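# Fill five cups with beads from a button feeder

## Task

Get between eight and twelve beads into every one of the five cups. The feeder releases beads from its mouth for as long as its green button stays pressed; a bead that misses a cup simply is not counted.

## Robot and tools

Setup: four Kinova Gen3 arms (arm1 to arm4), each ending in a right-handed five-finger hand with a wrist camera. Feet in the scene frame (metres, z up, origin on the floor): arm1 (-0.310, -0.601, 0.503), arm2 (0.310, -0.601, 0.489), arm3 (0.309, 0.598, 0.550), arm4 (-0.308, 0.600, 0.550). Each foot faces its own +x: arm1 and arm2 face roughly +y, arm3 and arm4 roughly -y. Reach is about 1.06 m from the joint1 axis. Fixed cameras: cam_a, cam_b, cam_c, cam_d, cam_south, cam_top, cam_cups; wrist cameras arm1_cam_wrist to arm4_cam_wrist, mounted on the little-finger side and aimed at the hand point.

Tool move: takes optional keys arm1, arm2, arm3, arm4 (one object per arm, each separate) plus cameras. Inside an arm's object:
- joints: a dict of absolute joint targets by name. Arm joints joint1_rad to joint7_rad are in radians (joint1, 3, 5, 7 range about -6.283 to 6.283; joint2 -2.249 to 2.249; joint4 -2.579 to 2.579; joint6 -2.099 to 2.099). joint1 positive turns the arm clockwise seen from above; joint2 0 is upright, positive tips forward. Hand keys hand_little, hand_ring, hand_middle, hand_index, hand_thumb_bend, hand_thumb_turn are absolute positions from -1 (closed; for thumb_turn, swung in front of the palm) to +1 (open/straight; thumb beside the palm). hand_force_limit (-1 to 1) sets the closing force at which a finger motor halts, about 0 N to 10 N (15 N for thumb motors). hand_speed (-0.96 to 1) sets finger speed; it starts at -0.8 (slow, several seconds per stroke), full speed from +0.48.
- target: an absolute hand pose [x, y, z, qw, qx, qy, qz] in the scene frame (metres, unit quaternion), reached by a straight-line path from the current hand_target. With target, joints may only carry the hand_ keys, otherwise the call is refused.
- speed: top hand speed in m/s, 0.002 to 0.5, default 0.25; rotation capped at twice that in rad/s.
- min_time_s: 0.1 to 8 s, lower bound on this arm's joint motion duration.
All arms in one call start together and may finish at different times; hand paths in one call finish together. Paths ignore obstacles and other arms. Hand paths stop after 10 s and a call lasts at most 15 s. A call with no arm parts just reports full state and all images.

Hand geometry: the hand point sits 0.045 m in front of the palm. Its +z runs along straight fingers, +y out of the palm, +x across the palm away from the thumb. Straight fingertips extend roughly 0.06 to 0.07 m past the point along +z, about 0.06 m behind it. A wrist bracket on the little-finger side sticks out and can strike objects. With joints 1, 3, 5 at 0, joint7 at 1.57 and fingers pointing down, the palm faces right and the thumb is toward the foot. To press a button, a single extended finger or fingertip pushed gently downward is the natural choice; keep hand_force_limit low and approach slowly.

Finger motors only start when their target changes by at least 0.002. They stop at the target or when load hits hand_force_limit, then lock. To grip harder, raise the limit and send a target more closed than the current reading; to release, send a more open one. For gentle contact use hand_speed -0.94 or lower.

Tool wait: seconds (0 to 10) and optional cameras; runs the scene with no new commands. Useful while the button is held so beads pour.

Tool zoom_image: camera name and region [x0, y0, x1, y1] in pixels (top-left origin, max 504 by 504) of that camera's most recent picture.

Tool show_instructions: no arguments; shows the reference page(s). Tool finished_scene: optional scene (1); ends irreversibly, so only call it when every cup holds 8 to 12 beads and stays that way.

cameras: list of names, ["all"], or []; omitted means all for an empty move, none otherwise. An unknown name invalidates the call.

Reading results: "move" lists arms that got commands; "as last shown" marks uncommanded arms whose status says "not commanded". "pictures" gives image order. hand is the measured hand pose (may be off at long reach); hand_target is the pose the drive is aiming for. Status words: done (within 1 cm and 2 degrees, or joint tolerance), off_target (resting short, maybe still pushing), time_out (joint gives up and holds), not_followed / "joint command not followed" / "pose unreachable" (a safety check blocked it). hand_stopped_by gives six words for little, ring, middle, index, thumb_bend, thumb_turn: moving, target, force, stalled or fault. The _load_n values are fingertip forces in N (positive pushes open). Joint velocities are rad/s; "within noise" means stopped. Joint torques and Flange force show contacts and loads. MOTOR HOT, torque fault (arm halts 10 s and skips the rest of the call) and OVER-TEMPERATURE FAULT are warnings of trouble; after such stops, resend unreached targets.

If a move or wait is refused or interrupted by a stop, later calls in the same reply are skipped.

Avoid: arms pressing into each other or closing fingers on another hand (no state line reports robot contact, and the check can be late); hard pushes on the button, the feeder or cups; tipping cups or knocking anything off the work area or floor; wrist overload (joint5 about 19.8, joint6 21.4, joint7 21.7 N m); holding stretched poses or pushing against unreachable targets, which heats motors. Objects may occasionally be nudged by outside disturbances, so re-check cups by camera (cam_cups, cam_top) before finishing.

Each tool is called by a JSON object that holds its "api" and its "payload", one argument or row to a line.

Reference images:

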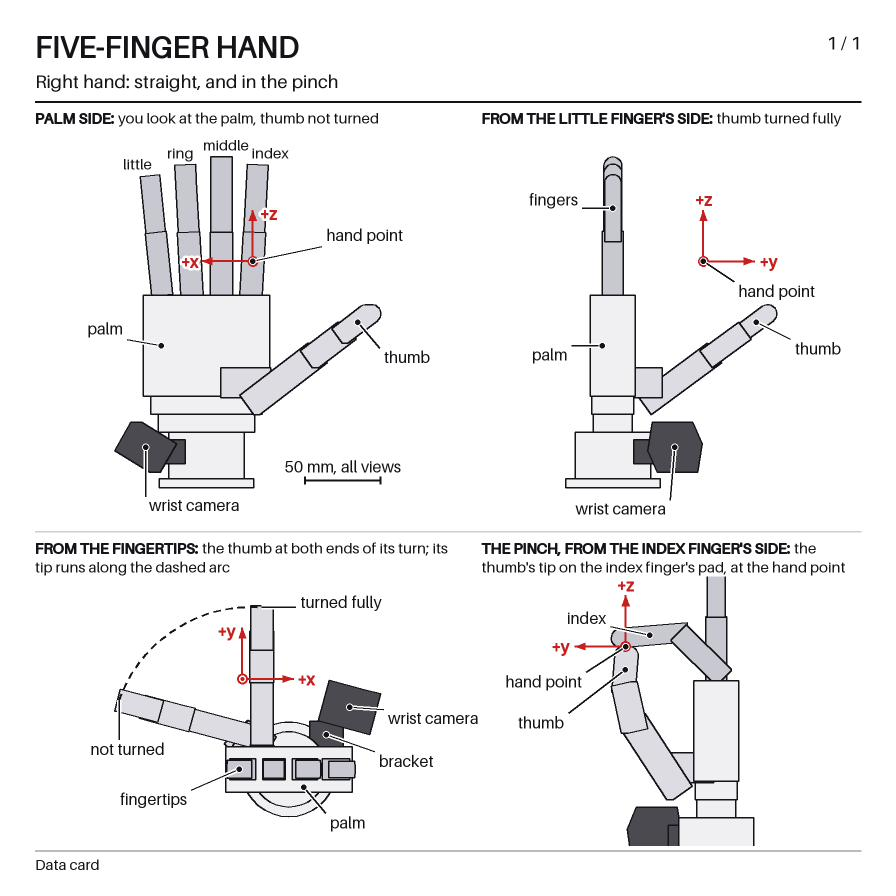

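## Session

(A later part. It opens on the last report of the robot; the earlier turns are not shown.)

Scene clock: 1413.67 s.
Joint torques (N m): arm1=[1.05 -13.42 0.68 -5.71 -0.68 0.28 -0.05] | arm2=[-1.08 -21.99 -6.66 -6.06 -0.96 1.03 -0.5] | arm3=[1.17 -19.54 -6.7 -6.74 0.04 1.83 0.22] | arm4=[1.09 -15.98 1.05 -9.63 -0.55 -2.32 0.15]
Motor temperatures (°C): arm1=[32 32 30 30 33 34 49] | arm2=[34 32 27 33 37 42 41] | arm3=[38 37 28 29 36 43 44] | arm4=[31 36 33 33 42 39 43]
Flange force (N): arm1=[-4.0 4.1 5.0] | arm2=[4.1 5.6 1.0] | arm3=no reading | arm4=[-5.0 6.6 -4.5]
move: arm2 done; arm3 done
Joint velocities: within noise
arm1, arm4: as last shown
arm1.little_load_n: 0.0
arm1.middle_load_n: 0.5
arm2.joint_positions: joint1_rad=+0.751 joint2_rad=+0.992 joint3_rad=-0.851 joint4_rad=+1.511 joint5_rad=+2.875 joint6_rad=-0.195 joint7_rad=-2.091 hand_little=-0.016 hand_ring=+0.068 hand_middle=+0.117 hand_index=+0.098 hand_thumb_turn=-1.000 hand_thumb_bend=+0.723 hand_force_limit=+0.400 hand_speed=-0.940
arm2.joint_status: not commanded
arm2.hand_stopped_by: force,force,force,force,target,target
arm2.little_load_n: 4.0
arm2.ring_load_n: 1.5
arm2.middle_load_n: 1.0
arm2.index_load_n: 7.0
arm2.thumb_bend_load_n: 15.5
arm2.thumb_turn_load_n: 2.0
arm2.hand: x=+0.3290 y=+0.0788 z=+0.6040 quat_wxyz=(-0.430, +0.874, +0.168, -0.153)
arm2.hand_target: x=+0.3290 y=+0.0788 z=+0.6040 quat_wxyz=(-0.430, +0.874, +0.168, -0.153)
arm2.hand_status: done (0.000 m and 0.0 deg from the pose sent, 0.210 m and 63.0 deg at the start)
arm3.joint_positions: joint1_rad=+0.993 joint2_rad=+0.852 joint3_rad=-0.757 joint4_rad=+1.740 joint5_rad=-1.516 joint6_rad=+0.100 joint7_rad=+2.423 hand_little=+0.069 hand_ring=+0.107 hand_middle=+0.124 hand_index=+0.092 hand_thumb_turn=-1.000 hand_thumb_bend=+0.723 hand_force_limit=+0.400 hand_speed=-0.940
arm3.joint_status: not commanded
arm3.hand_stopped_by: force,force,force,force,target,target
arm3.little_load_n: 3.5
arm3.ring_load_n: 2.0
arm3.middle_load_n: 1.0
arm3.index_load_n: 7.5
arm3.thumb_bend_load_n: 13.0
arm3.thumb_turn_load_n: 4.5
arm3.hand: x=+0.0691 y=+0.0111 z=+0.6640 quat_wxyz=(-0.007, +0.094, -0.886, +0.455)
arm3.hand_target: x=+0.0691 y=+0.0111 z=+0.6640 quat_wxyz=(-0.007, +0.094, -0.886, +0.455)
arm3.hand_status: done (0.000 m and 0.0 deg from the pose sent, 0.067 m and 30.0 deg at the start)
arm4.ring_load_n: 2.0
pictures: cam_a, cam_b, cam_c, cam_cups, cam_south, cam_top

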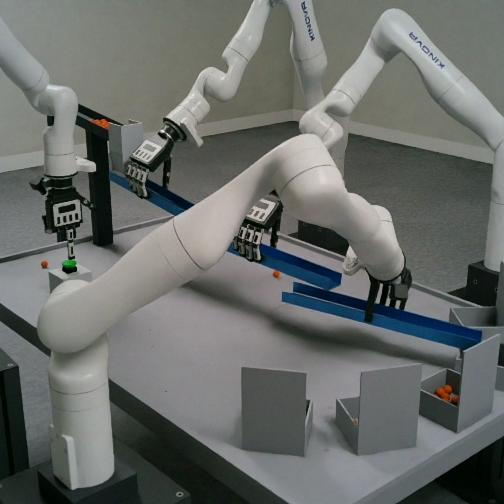

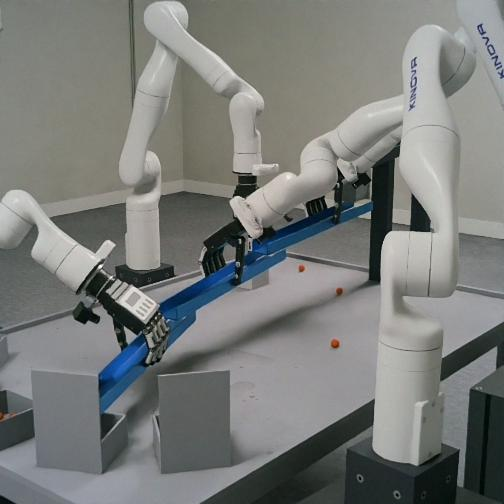

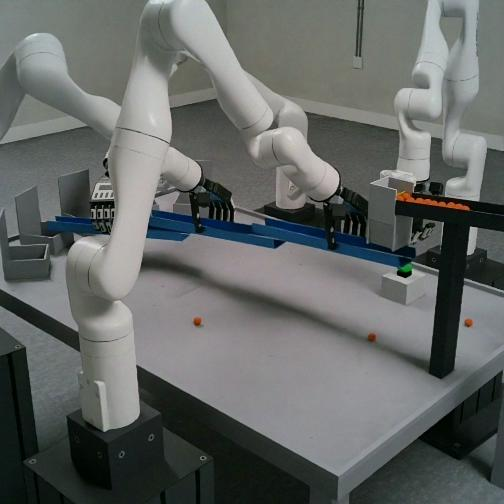

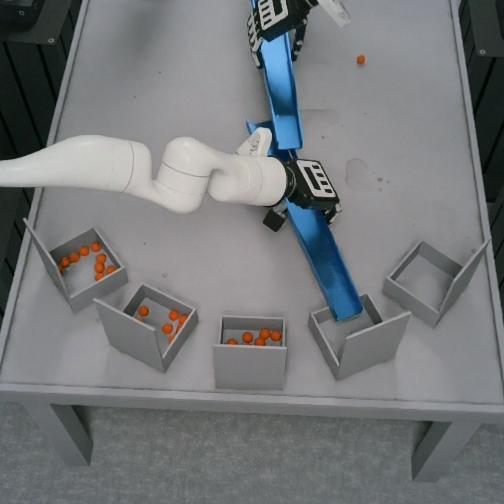

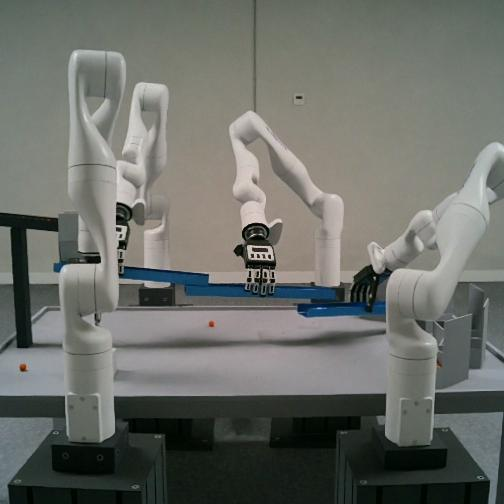

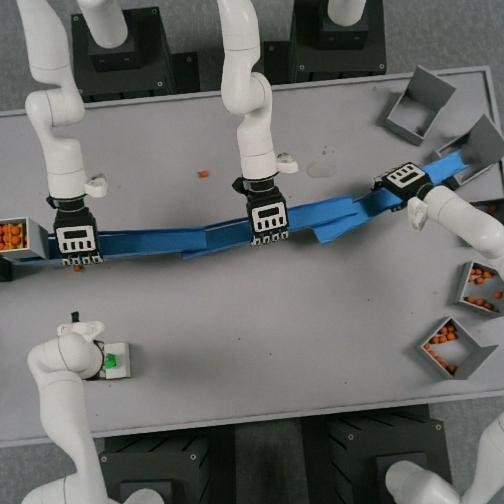

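{"api": "move", "payload": {
  "arm1": {"target": [-0.420,-0.225,0.644,0,0.70711,-0.70711,0], "speed": 0.1}
}}

{"api": "wait", "payload": {
  "seconds": 7.2
}}

{"api": "move", "payload": {
  "arm1": {"target": [-0.420,-0.225,0.655,0,0.70711,-0.70711,0], "speed": 0.1},
  "cameras": ["cam_top"]
}}

{"api": "wait", "payload": {
  "seconds": 2.7,
  "cameras": ["cam_cups", "cam_top"]
}}

{"api": "zoom_image", "payload": {
  "camera": "cam_cups",
  "region": [200, 150, 504, 454]
}}

{"api": "zoom_image", "payload": {
  "camera": "cam_top",
  "region": [400, 150, 504, 254]
}}

Scene clock: 1455.57 s.
Joint torques (N m): arm1=[0.65 -6.46 0.3 -2.63 -1.01 -0.91 -0.01] | arm2=[-1.07 -22.01 -6.67 -6.08 -1 1.03 -0.47] | arm3=[0.95 -19.49 -6.85 -6.67 -0.2 1.75 0.29] | arm4=[1.07 -15.86 1.03 -9.61 -0.53 -2.28 0.26]
Motor temperatures (°C): arm1=[32 32 30 30 33 34 49] | arm2=[34 33 27 33 37 42 41] | arm3=[38 37 28 29 36 43 44] | arm4=[31 36 33 33 42 39 43]
Flange force (N): arm1=[-0.5 2.3 -16.6] | arm2=[4.1 5.6 1.0] | arm3=no reading | arm4=[-4.9 6.5 -4.8]
move: arm1 done
Joint velocities: within noise
arm1.joint_positions: joint1_rad=-0.201 joint2_rad=+0.309 joint3_rad=-0.129 joint4_rad=+2.051 joint5_rad=+0.071 joint6_rad=+0.787 joint7_rad=-1.869 hand_little=-1.000 hand_ring=-1.000 hand_middle=+1.000 hand_index=-1.000 hand_thumb_turn=+1.000 hand_thumb_bend=+1.000 hand_force_limit=+0.000 hand_speed=+0.000
arm1.joint_status: not commanded
arm1.hand_stopped_by: target,target,target,target,target,target
arm1.little_load_n: 0.0
arm1.ring_load_n: 0.0
arm1.middle_load_n: 0.0
arm1.index_load_n: 0.0
arm1.thumb_bend_load_n: 0.0
arm1.thumb_turn_load_n: 0.0
arm1.hand: x=-0.4200 y=-0.2250 z=+0.6440 quat_wxyz=(+0.000, +0.707, -0.707, +0.000)
arm1.hand_target: x=-0.4200 y=-0.2250 z=+0.6440 quat_wxyz=(+0.000, +0.707, -0.707, +0.000)
arm1.hand_status: done (0.000 m and 0.0 deg from the pose sent, 0.011 m and 0.0 deg at the start)
arm2, arm4: as last shown
arm2.index_load_n: 7.5
arm2.thumb_bend_load_n: 16.0
arm3.joint_positions: joint1_rad=+0.993 joint2_rad=+0.852 joint3_rad=-0.757 joint4_rad=+1.740 joint5_rad=-1.515 joint6_rad=+0.100 joint7_rad=+2.423 hand_little=+0.069 hand_ring=+0.107 hand_middle=+0.124 hand_index=+0.092 hand_thumb_turn=-1.000 hand_thumb_bend=+0.723 hand_force_limit=+0.400 hand_speed=-0.940
arm3.joint_status: not commanded
arm3.hand_stopped_by: force,force,force,force,target,target
arm3.little_load_n: 3.5
arm3.ring_load_n: 2.5
arm3.middle_load_n: 1.0
arm3.index_load_n: 7.5
arm3.thumb_bend_load_n: 13.0
arm3.thumb_turn_load_n: 4.5
arm3.hand: x=+0.0691 y=+0.0111 z=+0.6640 quat_wxyz=(-0.007, +0.094, -0.886, +0.455)
arm3.hand_target: x=+0.0691 y=+0.0111 z=+0.6640 quat_wxyz=(-0.007, +0.094, -0.886, +0.455)
arm3.hand_status: not commanded
arm4.index_load_n: 8.5
arm4.thumb_bend_load_n: 13.0
arm4.thumb_turn_load_n: 1.5
pictures: none

Scene clock: 1462.77 s.
Joint torques (N m): arm1=[0.6 -6.32 0.25 -2.63 -1 -0.87 0.01] | arm2=[-1.09 -22.05 -6.65 -6.03 -0.99 0.99 -0.5] | arm3=[0.99 -19.46 -6.85 -6.73 -0.19 1.75 0.31] | arm4=[1.05 -15.92 0.94 -9.67 -0.58 -2.34 0.2]
Motor temperatures (°C): arm1=[32 32 30 30 33 34 49] | arm2=[34 33 27 33 37 42 41] | arm3=[38 37 28 29 36 43 44] | arm4=[31 36 33 32 42 39 43]
Flange force (N): arm1=[-0.2 2.1 -16.7] | arm2=[4.2 5.7 1.1] | arm3=no reading | arm4=[-5.0 6.6 -4.8]
Joint velocities: within noise
arm1.joint_positions: joint1_rad=-0.201 joint2_rad=+0.309 joint3_rad=-0.129 joint4_rad=+2.051 joint5_rad=+0.071 joint6_rad=+0.787 joint7_rad=-1.869 hand_little=-1.000 hand_ring=-1.000 hand_middle=+1.000 hand_index=-1.000 hand_thumb_turn=+1.000 hand_thumb_bend=+1.000 hand_force_limit=+0.000 hand_speed=+0.000
arm1.joint_status: not commanded
arm1.hand_stopped_by: target,target,target,target,target,target
arm1.little_load_n: 0.5
arm1.ring_load_n: 0.0
arm1.middle_load_n: 0.5
arm1.index_load_n: 0.0
arm1.thumb_bend_load_n: 0.0
arm1.thumb_turn_load_n: 0.0
arm1.hand: x=-0.4200 y=-0.2250 z=+0.6440 quat_wxyz=(+0.000, +0.707, -0.707, +0.000)
arm1.hand_target: x=-0.4200 y=-0.2250 z=+0.6440 quat_wxyz=(+0.000, +0.707, -0.707, +0.000)
arm1.hand_status: done (0.000 m and 0.0 deg from the pose sent, 0.011 m and 0.0 deg at the start)
arm2.joint_positions: joint1_rad=+0.751 joint2_rad=+0.992 joint3_rad=-0.851 joint4_rad=+1.511 joint5_rad=+2.875 joint6_rad=-0.195 joint7_rad=-2.091 hand_little=-0.016 hand_ring=+0.068 hand_middle=+0.117 hand_index=+0.098 hand_thumb_turn=-1.000 hand_thumb_bend=+0.723 hand_force_limit=+0.400 hand_speed=-0.940
arm2.joint_status: not commanded
arm2.hand_stopped_by: force,force,force,force,target,target
arm2.little_load_n: 4.0
arm2.ring_load_n: 1.5
arm2.middle_load_n: 1.0
arm2.index_load_n: 7.0
arm2.thumb_bend_load_n: 16.0
arm2.thumb_turn_load_n: 2.0
arm2.hand: x=+0.3290 y=+0.0788 z=+0.6040 quat_wxyz=(-0.430, +0.874, +0.168, -0.153)
arm2.hand_target: x=+0.3290 y=+0.0788 z=+0.6040 quat_wxyz=(-0.430, +0.874, +0.168, -0.153)
arm2.hand_status: not commanded
arm3.joint_positions: joint1_rad=+0.993 joint2_rad=+0.852 joint3_rad=-0.757 joint4_rad=+1.740 joint5_rad=-1.515 joint6_rad=+0.100 joint7_rad=+2.423 hand_little=+0.069 hand_ring=+0.107 hand_middle=+0.124 hand_index=+0.092 hand_thumb_turn=-1.000 hand_thumb_bend=+0.723 hand_force_limit=+0.400 hand_speed=-0.940
arm3.joint_status: not commanded
arm3.hand_stopped_by: force,force,force,force,target,target
arm3.little_load_n: 3.5
arm3.ring_load_n: 2.0
arm3.middle_load_n: 1.0
arm3.index_load_n: 7.5
arm3.thumb_bend_load_n: 13.5
arm3.thumb_turn_load_n: 5.0
arm3.hand: x=+0.0691 y=+0.0111 z=+0.6640 quat_wxyz=(-0.007, +0.094, -0.886, +0.455)
arm3.hand_target: x=+0.0691 y=+0.0111 z=+0.6640 quat_wxyz=(-0.007, +0.094, -0.886, +0.455)
arm3.hand_status: not commanded
arm4.joint_positions: joint1_rad=-0.127 joint2_rad=+0.488 joint3_rad=+0.234 joint4_rad=+1.986 joint5_rad=+0.329 joint6_rad=-0.276 joint7_rad=-0.301 hand_little=+0.067 hand_ring=+0.107 hand_middle=+0.130 hand_index=+0.089 hand_thumb_turn=-1.000 hand_thumb_bend=+0.723 hand_force_limit=+0.700 hand_speed=-0.940
arm4.joint_status: not commanded
arm4.hand_stopped_by: force,force,force,force,target,target
arm4.little_load_n: 2.0
arm4.ring_load_n: 1.5
arm4.middle_load_n: 1.5
arm4.index_load_n: 8.5
arm4.thumb_bend_load_n: 12.5
arm4.thumb_turn_load_n: 1.0
arm4.hand: x=-0.3350 y=-0.0130 z=+0.7280 quat_wxyz=(+0.035, +0.018, -0.890, +0.454)
arm4.hand_target: x=-0.3350 y=-0.0130 z=+0.7280 quat_wxyz=(+0.035, +0.018, -0.890, +0.454)
arm4.hand_status: not commanded
wait: 7.20 s; at rest by 0.27 s
pictures: none

Scene clock: 1463.73 s.
Joint torques (N m): arm1=[1.06 -13.4 0.66 -5.82 -0.68 0.28 -0.04] | arm2=[-1.08 -22.17 -6.73 -6.12 -1.04 1.05 -0.53] | arm3=[1.02 -19.49 -6.88 -6.53 -0.19 1.75 0.28] | arm4=[1.04 -15.92 0.94 -9.64 -0.49 -2.31 0.2]
Motor temperatures (°C): arm1=[32 32 30 30 33 34 49] | arm2=[34 33 27 33 37 42 41] | arm3=[38 37 28 29 36 43 44] | arm4=[31 36 33 32 42 39 43]
Flange force (N): arm1=[-3.6 4.1 5.1] | arm2=[4.3 5.9 1.2] | arm3=no reading | arm4=[-5.2 6.7 -4.7]
move: arm1 done
Joint velocities: within noise
arm1.joint_positions: joint1_rad=-0.200 joint2_rad=+0.288 joint3_rad=-0.130 joint4_rad=+2.034 joint5_rad=+0.065 joint6_rad=+0.824 joint7_rad=-1.864 hand_little=-1.000 hand_ring=-1.000 hand_middle=+1.000 hand_index=-1.000 hand_thumb_turn=+1.000 hand_thumb_bend=+1.000 hand_force_limit=+0.000 hand_speed=+0.000
arm1.joint_status: not commanded
arm1.hand_stopped_by: target,target,target,target,target,target
arm1.little_load_n: 0.0
arm1.ring_load_n: 0.0
arm1.middle_load_n: 0.0
arm1.index_load_n: 0.0
arm1.thumb_bend_load_n: 0.0
arm1.thumb_turn_load_n: 0.0
arm1.hand: x=-0.4200 y=-0.2250 z=+0.6550 quat_wxyz=(+0.000, +0.707, -0.707, +0.000)
arm1.hand_target: x=-0.4200 y=-0.2250 z=+0.6550 quat_wxyz=(+0.000, +0.707, -0.707, +0.000)
arm1.hand_status: done (0.000 m and 0.0 deg from the pose sent, 0.011 m and 0.0 deg at the start)
arm2, arm4: as last shown
arm2.thumb_bend_load_n: 15.5
arm2.thumb_turn_load_n: 1.5
arm3.joint_positions: joint1_rad=+0.993 joint2_rad=+0.852 joint3_rad=-0.757 joint4_rad=+1.740 joint5_rad=-1.515 joint6_rad=+0.100 joint7_rad=+2.423 hand_little=+0.069 hand_ring=+0.107 hand_middle=+0.124 hand_index=+0.092 hand_thumb_turn=-1.000 hand_thumb_bend=+0.723 hand_force_limit=+0.400 hand_speed=-0.940
arm3.joint_status: not commanded
arm3.hand_stopped_by: force,force,force,force,target,target
arm3.little_load_n: 3.5
arm3.ring_load_n: 2.0
arm3.middle_load_n: 1.5
arm3.index_load_n: 7.5
arm3.thumb_bend_load_n: 13.0
arm3.thumb_turn_load_n: 4.5
arm3.hand: x=+0.0691 y=+0.0111 z=+0.6640 quat_wxyz=(-0.007, +0.094, -0.886, +0.455)
arm3.hand_target: x=+0.0691 y=+0.0111 z=+0.6640 quat_wxyz=(-0.007, +0.094, -0.886, +0.455)
arm3.hand_status: not commanded
arm4.index_load_n: 8.0
arm4.thumb_turn_load_n: 1.5

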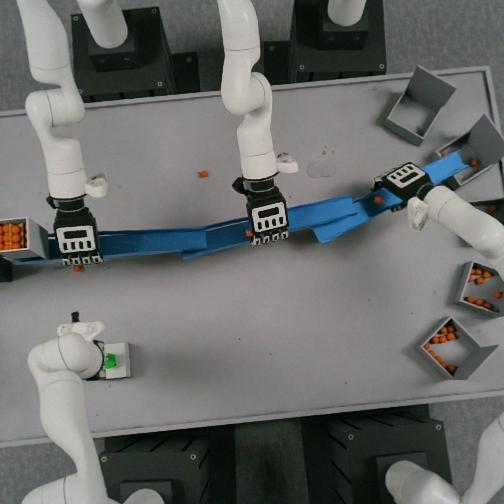

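Scene clock: 1466.43 s.
Joint torques (N m): arm1=[1.06 -13.36 0.65 -5.79 -0.71 0.3 -0.06] | arm2=[-1.06 -22.05 -6.64 -6.01 -1.01 1.01 -0.48] | arm3=[1.07 -19.42 -6.88 -6.65 -0.18 1.76 0.27] | arm4=[0.99 -15.84 0.94 -9.62 -0.54 -2.23 0.26]
Motor temperatures (°C): arm1=[32 32 30 30 33 34 49] | arm2=[34 33 27 33 37 42 41] | arm3=[38 37 28 29 36 43 44] | arm4=[31 36 33 32 42 39 43]
Flange force (N): arm1=[-3.6 4.0 5.1] | arm2=[4.3 5.5 1.2] | arm3=no reading | arm4=[-4.8 6.7 -4.8]
Joint velocities: within noise
arm1.joint_positions: joint1_rad=-0.200 joint2_rad=+0.288 joint3_rad=-0.130 joint4_rad=+2.034 joint5_rad=+0.065 joint6_rad=+0.824 joint7_rad=-1.864 hand_little=-1.000 hand_ring=-1.000 hand_middle=+1.000 hand_index=-1.000 hand_thumb_turn=+1.000 hand_thumb_bend=+1.000 hand_force_limit=+0.000 hand_speed=+0.000
arm1.joint_status: not commanded
arm1.hand_stopped_by: target,target,target,target,target,target
arm1.little_load_n: 0.0
arm1.ring_load_n: 0.0
arm1.middle_load_n: 0.0
arm1.index_load_n: 0.0
arm1.thumb_bend_load_n: 0.0
arm1.thumb_turn_load_n: 0.0
arm1.hand: x=-0.4200 y=-0.2250 z=+0.6550 quat_wxyz=(+0.000, +0.707, -0.707, +0.000)
arm1.hand_target: x=-0.4200 y=-0.2250 z=+0.6550 quat_wxyz=(+0.000, +0.707, -0.707, +0.000)
arm1.hand_status: done (0.000 m and 0.0 deg from the pose sent, 0.011 m and 0.0 deg at the start)
arm2.joint_positions: joint1_rad=+0.751 joint2_rad=+0.992 joint3_rad=-0.851 joint4_rad=+1.511 joint5_rad=+2.875 joint6_rad=-0.195 joint7_rad=-2.091 hand_little=-0.016 hand_ring=+0.068 hand_middle=+0.117 hand_index=+0.098 hand_thumb_turn=-1.000 hand_thumb_bend=+0.723 hand_force_limit=+0.400 hand_speed=-0.940
arm2.joint_status: not commanded
arm2.hand_stopped_by: force,force,force,force,target,target
arm2.little_load_n: 4.0
arm2.ring_load_n: 1.5
arm2.middle_load_n: 1.0
arm2.index_load_n: 7.0
arm2.thumb_bend_load_n: 15.5
arm2.thumb_turn_load_n: 1.5
arm2.hand: x=+0.3290 y=+0.0788 z=+0.6040 quat_wxyz=(-0.430, +0.874, +0.168, -0.153)
arm2.hand_target: x=+0.3290 y=+0.0788 z=+0.6040 quat_wxyz=(-0.430, +0.874, +0.168, -0.153)
arm2.hand_status: not commanded
arm3.joint_positions: joint1_rad=+0.993 joint2_rad=+0.852 joint3_rad=-0.757 joint4_rad=+1.740 joint5_rad=-1.515 joint6_rad=+0.100 joint7_rad=+2.423 hand_little=+0.069 hand_ring=+0.107 hand_middle=+0.124 hand_index=+0.092 hand_thumb_turn=-1.000 hand_thumb_bend=+0.723 hand_force_limit=+0.400 hand_speed=-0.940
arm3.joint_status: not commanded
arm3.hand_stopped_by: force,force,force,force,target,target
arm3.little_load_n: 3.5
arm3.ring_load_n: 2.0
arm3.middle_load_n: 1.5
arm3.index_load_n: 7.5
arm3.thumb_bend_load_n: 13.0
arm3.thumb_turn_load_n: 4.5
arm3.hand: x=+0.0691 y=+0.0111 z=+0.6640 quat_wxyz=(-0.007, +0.094, -0.886, +0.455)
arm3.hand_target: x=+0.0691 y=+0.0111 z=+0.6640 quat_wxyz=(-0.007, +0.094, -0.886, +0.455)
arm3.hand_status: not commanded
arm4.joint_positions: joint1_rad=-0.127 joint2_rad=+0.488 joint3_rad=+0.234 joint4_rad=+1.986 joint5_rad=+0.329 joint6_rad=-0.276 joint7_rad=-0.301 hand_little=+0.067 hand_ring=+0.107 hand_middle=+0.130 hand_index=+0.089 hand_thumb_turn=-1.000 hand_thumb_bend=+0.723 hand_force_limit=+0.700 hand_speed=-0.940
arm4.joint_status: not commanded
arm4.hand_stopped_by: force,force,force,force,target,target
arm4.little_load_n: 2.0
arm4.ring_load_n: 1.5
arm4.middle_load_n: 1.5
arm4.index_load_n: 8.0
arm4.thumb_bend_load_n: 12.5
arm4.thumb_turn_load_n: 1.5
arm4.hand: x=-0.3350 y=-0.0130 z=+0.7280 quat_wxyz=(+0.035, +0.018, -0.890, +0.454)
arm4.hand_target: x=-0.3350 y=-0.0130 z=+0.7280 quat_wxyz=(+0.035, +0.018, -0.890, +0.454)
arm4.hand_status: not commanded
wait: 2.70 s; at rest by 0.27 s

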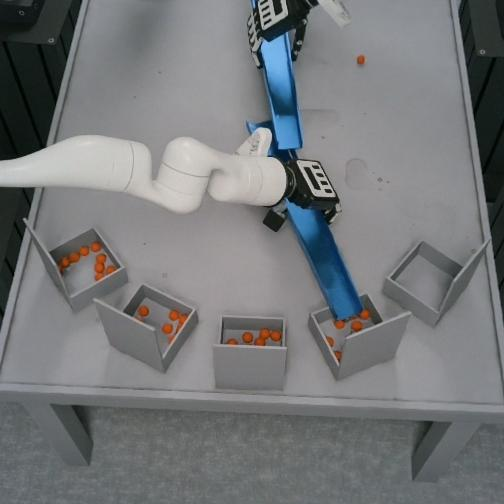

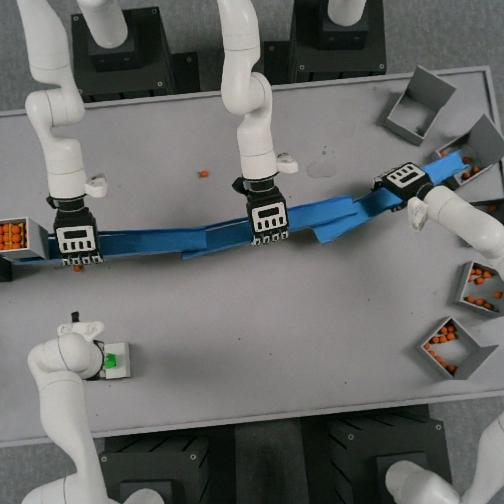

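Scaled by 1.658.

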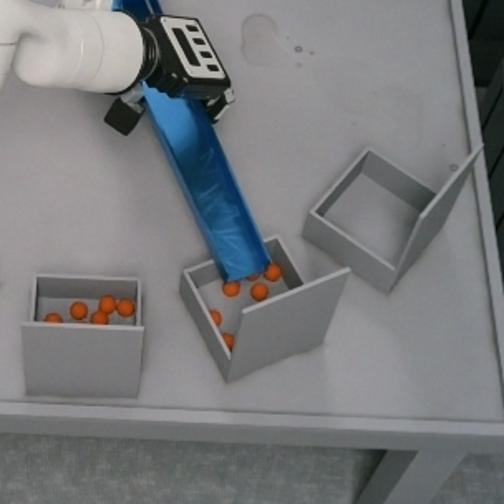

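Scaled by 4.846.

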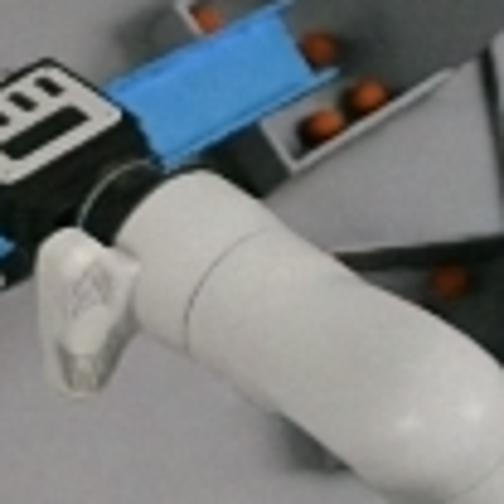

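{"api": "move", "payload": {
  "arm2": {"target": [0.2786,0.1313,0.604,-0.38964,0.82119,0.34250,-0.23778], "speed": 0.1},
  "arm3": {"target": [0.0644,0.0334,0.664,0.04663,-0.17100,0.87400,-0.45246], "speed": 0.1},
  "cameras": ["cam_cups", "cam_top", "cam_c"]
}}

{"api": "zoom_image", "payload": {
  "camera": "cam_cups",
  "region": [200, 150, 504, 454]
}}

{"api": "zoom_image", "payload": {
  "camera": "cam_top",
  "region": [352, 70, 504, 222]
}}

{"api": "zoom_image", "payload": {
  "camera": "cam_top",
  "region": [0, 200, 100, 300]
}}

Scene clock: 1485.97 s.
Joint torques (N m): arm1=[1.03 -13.45 0.66 -5.82 -0.69 0.24 0] | arm2=[-1.02 -26.66 -6.26 -6.13 -2.32 0.67 -0.49] | arm3=[0.89 -20.3 -5.36 -7 -0.94 1.19 0.31] | arm4=[1.15 -15.76 1.01 -9.5 -0.46 -2.2 0.34]
Motor temperatures (°C): arm1=[32 32 30 30 33 34 49] | arm2=[34 33 28 33 37 42 41] | arm3=[38 37 28 29 36 43 44] | arm4=[31 36 33 32 42 39 43]
Flange force (N): arm1=[-3.7 4.2 5.1] | arm2=[4.5 4.1 1.7] | arm3=[4.2 -1.9 3.3] | arm4=[-5.4 6.5 -4.8]
move: arm2 done; arm3 done
Joint velocities: within noise
arm1, arm4: as last shown
arm2.joint_positions: joint1_rad=+0.538 joint2_rad=+1.202 joint3_rad=-0.848 joint4_rad=+0.912 joint5_rad=+2.991 joint6_rad=-0.809 joint7_rad=-1.963 hand_little=-0.016 hand_ring=+0.068 hand_middle=+0.117 hand_index=+0.098 hand_thumb_turn=-1.000 hand_thumb_bend=+0.723 hand_force_limit=+0.400 hand_speed=-0.940
arm2.joint_status: not commanded
arm2.hand_stopped_by: force,force,force,force,target,target
arm2.little_load_n: 4.0
arm2.ring_load_n: 1.5
arm2.middle_load_n: 1.0
arm2.index_load_n: 7.0
arm2.thumb_bend_load_n: 16.0
arm2.thumb_turn_load_n: 2.0
arm2.hand: x=+0.2786 y=+0.1313 z=+0.6040 quat_wxyz=(-0.390, +0.821, +0.343, -0.238)
arm2.hand_target: x=+0.2786 y=+0.1313 z=+0.6040 quat_wxyz=(-0.390, +0.821, +0.343, -0.238)
arm2.hand_status: done (0.000 m and 0.0 deg from the pose sent, 0.073 m and 23.5 deg at the start)
arm3.joint_positions: joint1_rad=+0.912 joint2_rad=+0.805 joint3_rad=-0.493 joint4_rad=+1.674 joint5_rad=-1.182 joint6_rad=+0.448 joint7_rad=+2.154 hand_little=+0.069 hand_ring=+0.107 hand_middle=+0.124 hand_index=+0.092 hand_thumb_turn=-1.000 hand_thumb_bend=+0.723 hand_force_limit=+0.400 hand_speed=-0.940
arm3.joint_status: not commanded
arm3.hand_stopped_by: force,force,force,force,target,target
arm3.little_load_n: 3.5
arm3.ring_load_n: 2.0
arm3.middle_load_n: 1.0
arm3.index_load_n: 7.5
arm3.thumb_bend_load_n: 13.0
arm3.thumb_turn_load_n: 5.0
arm3.hand: x=+0.0644 y=+0.0334 z=+0.6640 quat_wxyz=(-0.047, +0.171, -0.874, +0.452)
arm3.hand_target: x=+0.0644 y=+0.0334 z=+0.6640 quat_wxyz=(-0.047, +0.171, -0.874, +0.452)
arm3.hand_status: done (0.000 m and 0.0 deg from the pose sent, 0.023 m and 10.0 deg at the start)
arm4.ring_load_n: 2.0
arm4.index_load_n: 8.5
pictures: cam_c, cam_cups, cam_top

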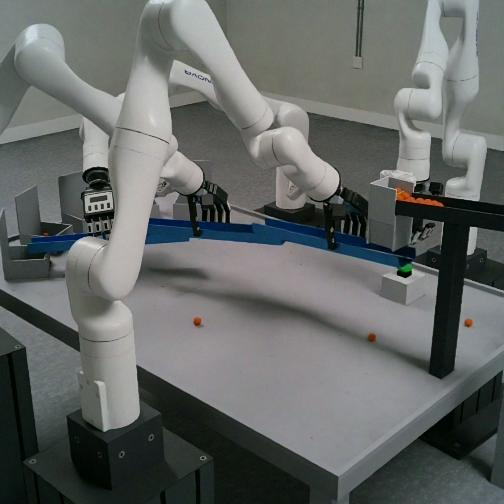

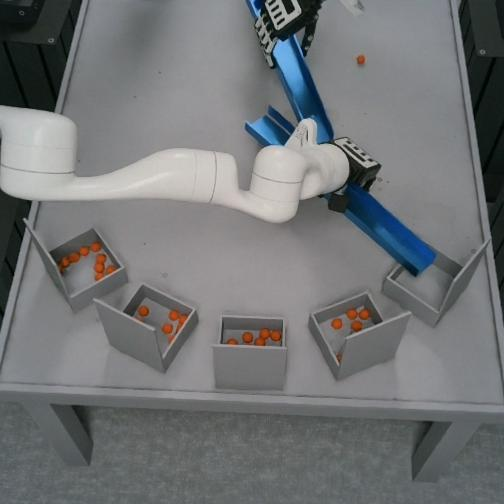

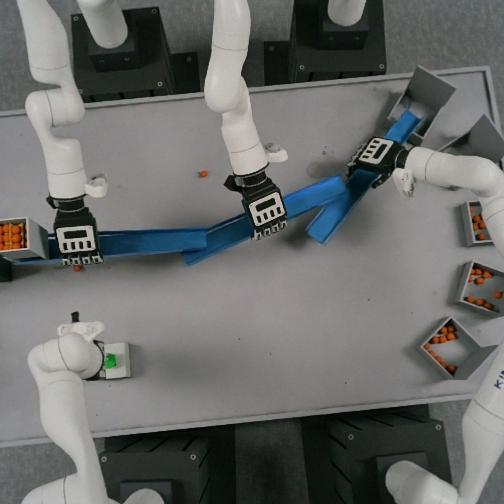

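Scaled by 1.658.

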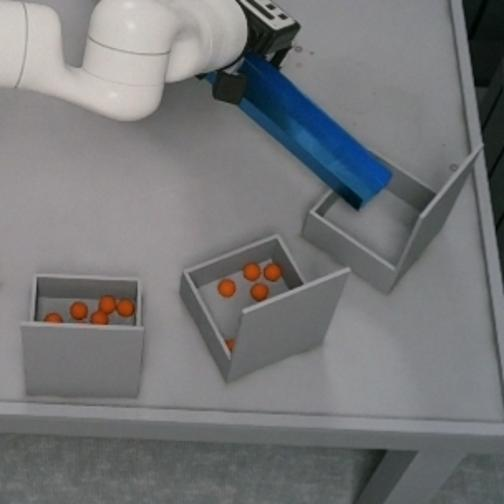

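Scaled by 3.316.

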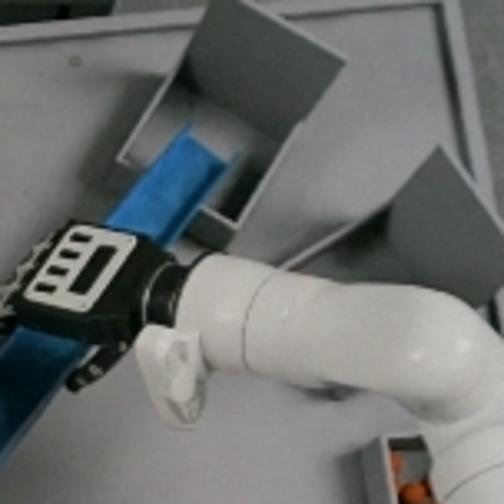

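Scaled by 5.040.

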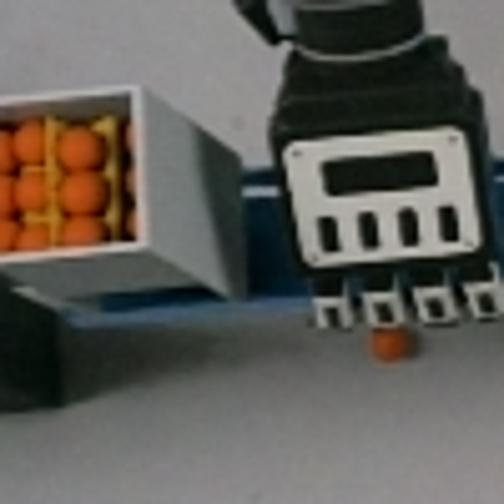

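{"api": "move", "payload": {
  "cameras": ["cam_a", "cam_b", "cam_cups", "cam_d", "cam_south", "arm2_cam_wrist"]
}}

{"api": "zoom_image", "payload": {
  "camera": "cam_cups",
  "region": [295, 270, 425, 400]
}}

Scene clock: 1489.90 s.
Joint torques (N m): arm1=[1.05 -13.44 0.63 -5.8 -0.74 0.29 -0.02] | arm2=[-1.06 -26.72 -6.29 -6.16 -2.31 0.67 -0.51] | arm3=[0.97 -20.37 -5.35 -7.08 -0.94 1.22 0.3] | arm4=[1.02 -15.75 0.97 -9.52 -0.45 -2.24 0.32]
Motor temperatures (°C): arm1=[32 32 30 30 33 34 49] | arm2=[34 33 28 33 37 42 41] | arm3=[38 37 28 29 36 43 44] | arm4=[31 36 33 32 42 39 43]
Flange force (N): arm1=[-3.7 4.1 5.2] | arm2=[4.5 4.3 1.7] | arm3=[3.9 -1.8 3.5] | arm4=[-5.0 6.4 -4.8]
Joint velocities: within noise
arm1.joint_positions: joint1_rad=-0.200 joint2_rad=+0.288 joint3_rad=-0.130 joint4_rad=+2.034 joint5_rad=+0.065 joint6_rad=+0.824 joint7_rad=-1.864 hand_little=-1.000 hand_ring=-1.000 hand_middle=+1.000 hand_index=-1.000 hand_thumb_turn=+1.000 hand_thumb_bend=+1.000 hand_force_limit=+0.000 hand_speed=+0.000
arm1.joint_status: not commanded
arm1.hand_stopped_by: target,target,target,target,target,target
arm1.little_load_n: 0.0
arm1.ring_load_n: 0.0
arm1.middle_load_n: 0.0
arm1.index_load_n: 0.0
arm1.thumb_bend_load_n: 0.0
arm1.thumb_turn_load_n: 0.0
arm1.hand: x=-0.4200 y=-0.2250 z=+0.6550 quat_wxyz=(+0.000, +0.707, -0.707, +0.000) (m; scene frame)
arm1.hand_target: x=-0.4200 y=-0.2250 z=+0.6550 quat_wxyz=(+0.000, +0.707, -0.707, +0.000) (m; scene frame)
arm1.hand_status: not commanded
arm2.joint_positions: joint1_rad=+0.538 joint2_rad=+1.202 joint3_rad=-0.848 joint4_rad=+0.912 joint5_rad=+2.991 joint6_rad=-0.809 joint7_rad=-1.963 hand_little=-0.016 hand_ring=+0.068 hand_middle=+0.117 hand_index=+0.098 hand_thumb_turn=-1.000 hand_thumb_bend=+0.723 hand_force_limit=+0.400 hand_speed=-0.940
arm2.joint_status: not commanded
arm2.hand_stopped_by: force,force,force,force,target,target
arm2.little_load_n: 4.0
arm2.ring_load_n: 1.5
arm2.middle_load_n: 1.0
arm2.index_load_n: 7.0
arm2.thumb_bend_load_n: 16.0
arm2.thumb_turn_load_n: 2.0
arm2.hand: x=+0.2786 y=+0.1313 z=+0.6040 quat_wxyz=(-0.390, +0.821, +0.342, -0.238) (m; scene frame)
arm2.hand_target: x=+0.2786 y=+0.1313 z=+0.6040 quat_wxyz=(-0.390, +0.821, +0.342, -0.238) (m; scene frame)
arm2.hand_status: done (0.000 m and 0.0 deg from the pose sent, 0.073 m and 23.5 deg at the start)
arm3.joint_positions: joint1_rad=+0.912 joint2_rad=+0.805 joint3_rad=-0.493 joint4_rad=+1.674 joint5_rad=-1.182 joint6_rad=+0.448 joint7_rad=+2.154 hand_little=+0.069 hand_ring=+0.107 hand_middle=+0.124 hand_index=+0.092 hand_thumb_turn=-1.000 hand_thumb_bend=+0.723 hand_force_limit=+0.400 hand_speed=-0.940
arm3.joint_status: not commanded
arm3.hand_stopped_by: force,force,force,force,target,target
arm3.little_load_n: 3.5
arm3.ring_load_n: 2.0
arm3.middle_load_n: 1.5
arm3.index_load_n: 7.5
arm3.thumb_bend_load_n: 13.0
arm3.thumb_turn_load_n: 5.0
arm3.hand: x=+0.0644 y=+0.0334 z=+0.6640 quat_wxyz=(-0.047, +0.171, -0.874, +0.452) (m; scene frame)
arm3.hand_target: x=+0.0644 y=+0.0334 z=+0.6640 quat_wxyz=(-0.047, +0.171, -0.874, +0.452) (m; scene frame)
arm3.hand_status: done (0.000 m and 0.0 deg from the pose sent, 0.023 m and 10.0 deg at the start)
arm4.joint_positions: joint1_rad=-0.127 joint2_rad=+0.488 joint3_rad=+0.234 joint4_rad=+1.986 joint5_rad=+0.329 joint6_rad=-0.276 joint7_rad=-0.301 hand_little=+0.067 hand_ring=+0.107 hand_middle=+0.130 hand_index=+0.089 hand_thumb_turn=-1.000 hand_thumb_bend=+0.723 hand_force_limit=+0.700 hand_speed=-0.940
arm4.joint_status: not commanded
arm4.hand_stopped_by: force,force,force,force,target,target
arm4.little_load_n: 2.0
arm4.ring_load_n: 1.5
arm4.middle_load_n: 1.5
arm4.index_load_n: 8.5
arm4.thumb_bend_load_n: 13.0
arm4.thumb_turn_load_n: 1.5
arm4.hand: x=-0.3350 y=-0.0130 z=+0.7280 quat_wxyz=(+0.035, +0.018, -0.890, +0.454) (m; scene frame)
arm4.hand_target: x=-0.3350 y=-0.0130 z=+0.7280 quat_wxyz=(+0.035, +0.018, -0.890, +0.454) (m; scene frame)
arm4.hand_status: not commanded
pictures: arm2_cam_wrist, cam_a, cam_b, cam_cups, cam_d, cam_south
camera_calibration:
arm2_cam_wrist: T_world_to_cam=[[0.52861, -0.25011, -0.81118, 0.37436], [-0.13417, -0.96821, 0.21109, 0.04006], [-0.83819, -0.00275, -0.54536, 0.6777]] pos_world=[0.37552, 0.13428, 0.66481]

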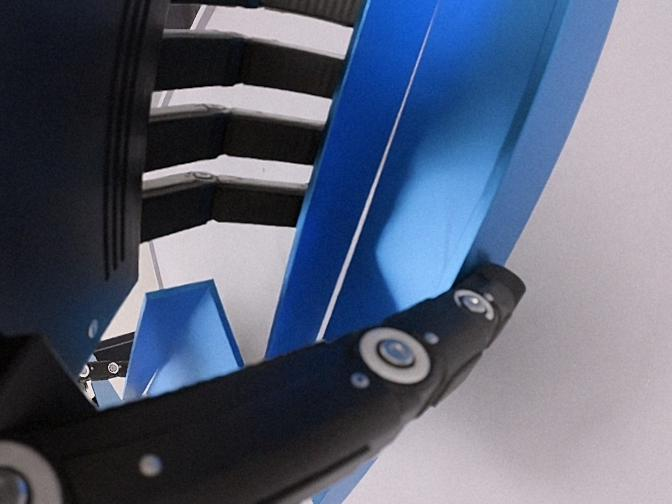

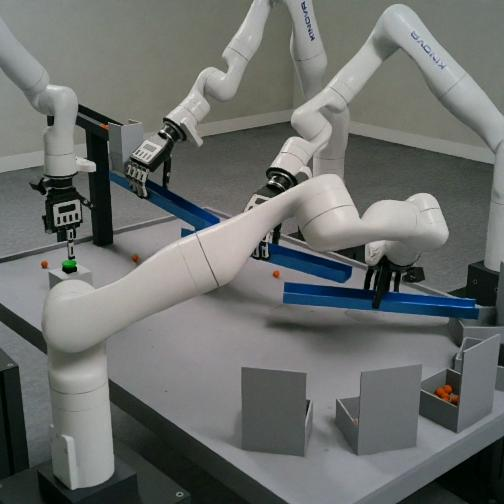

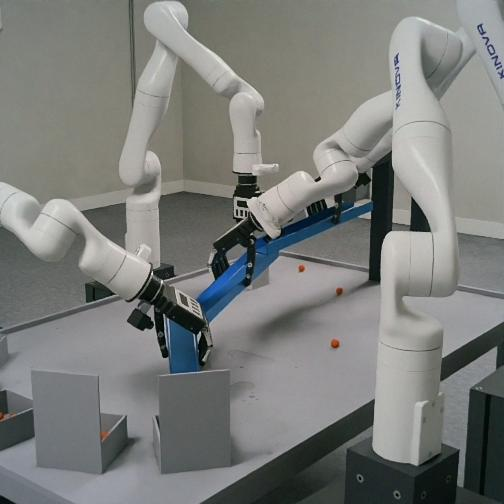

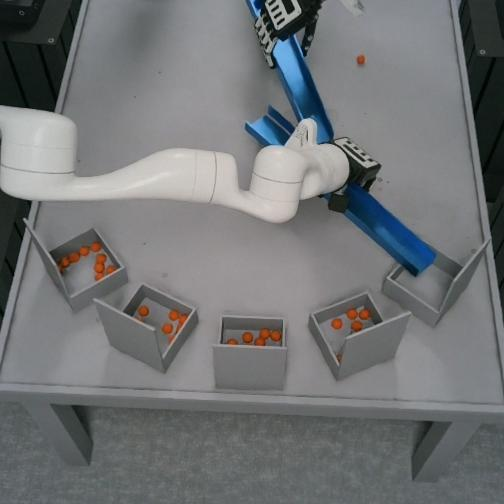

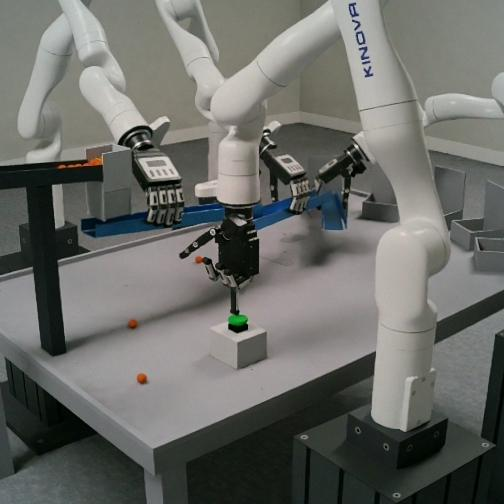

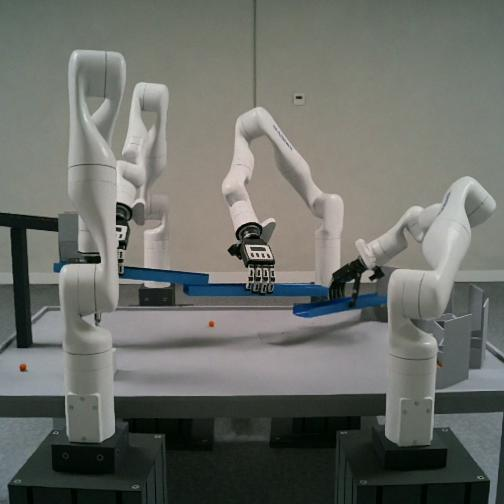

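Scaled by 3.877.

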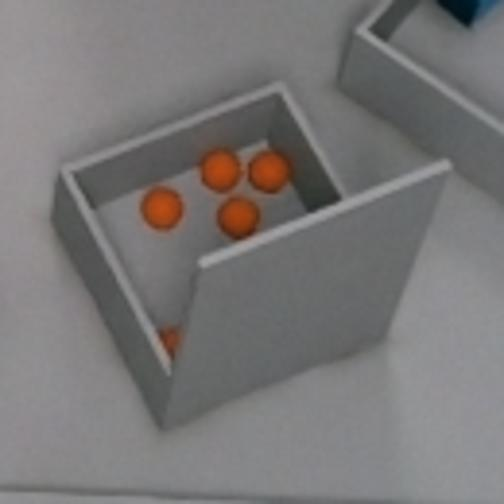

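{"api": "zoom_image", "payload": {
  "camera": "cam_a",
  "region": [404, 300, 504, 440]
}}

{"api": "zoom_image", "payload": {
  "camera": "cam_south",
  "region": [424, 300, 504, 400]
}}

{"api": "zoom_image", "payload": {
  "camera": "cam_d",
  "region": [354, 160, 504, 290]
}}

Scaled by 3.600.

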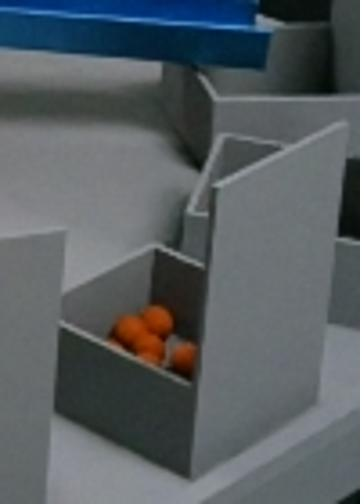

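Scaled by 5.040.

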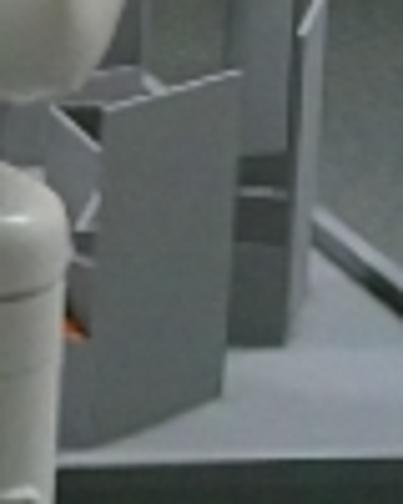

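Scaled by 3.360.

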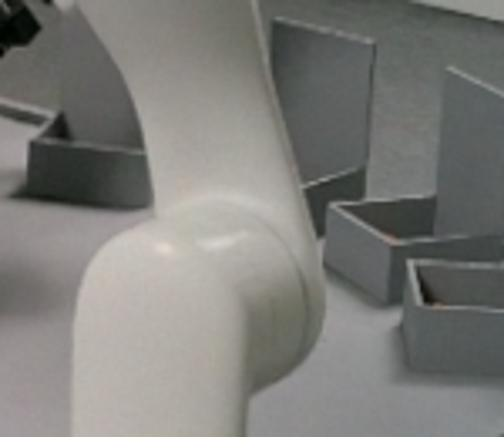

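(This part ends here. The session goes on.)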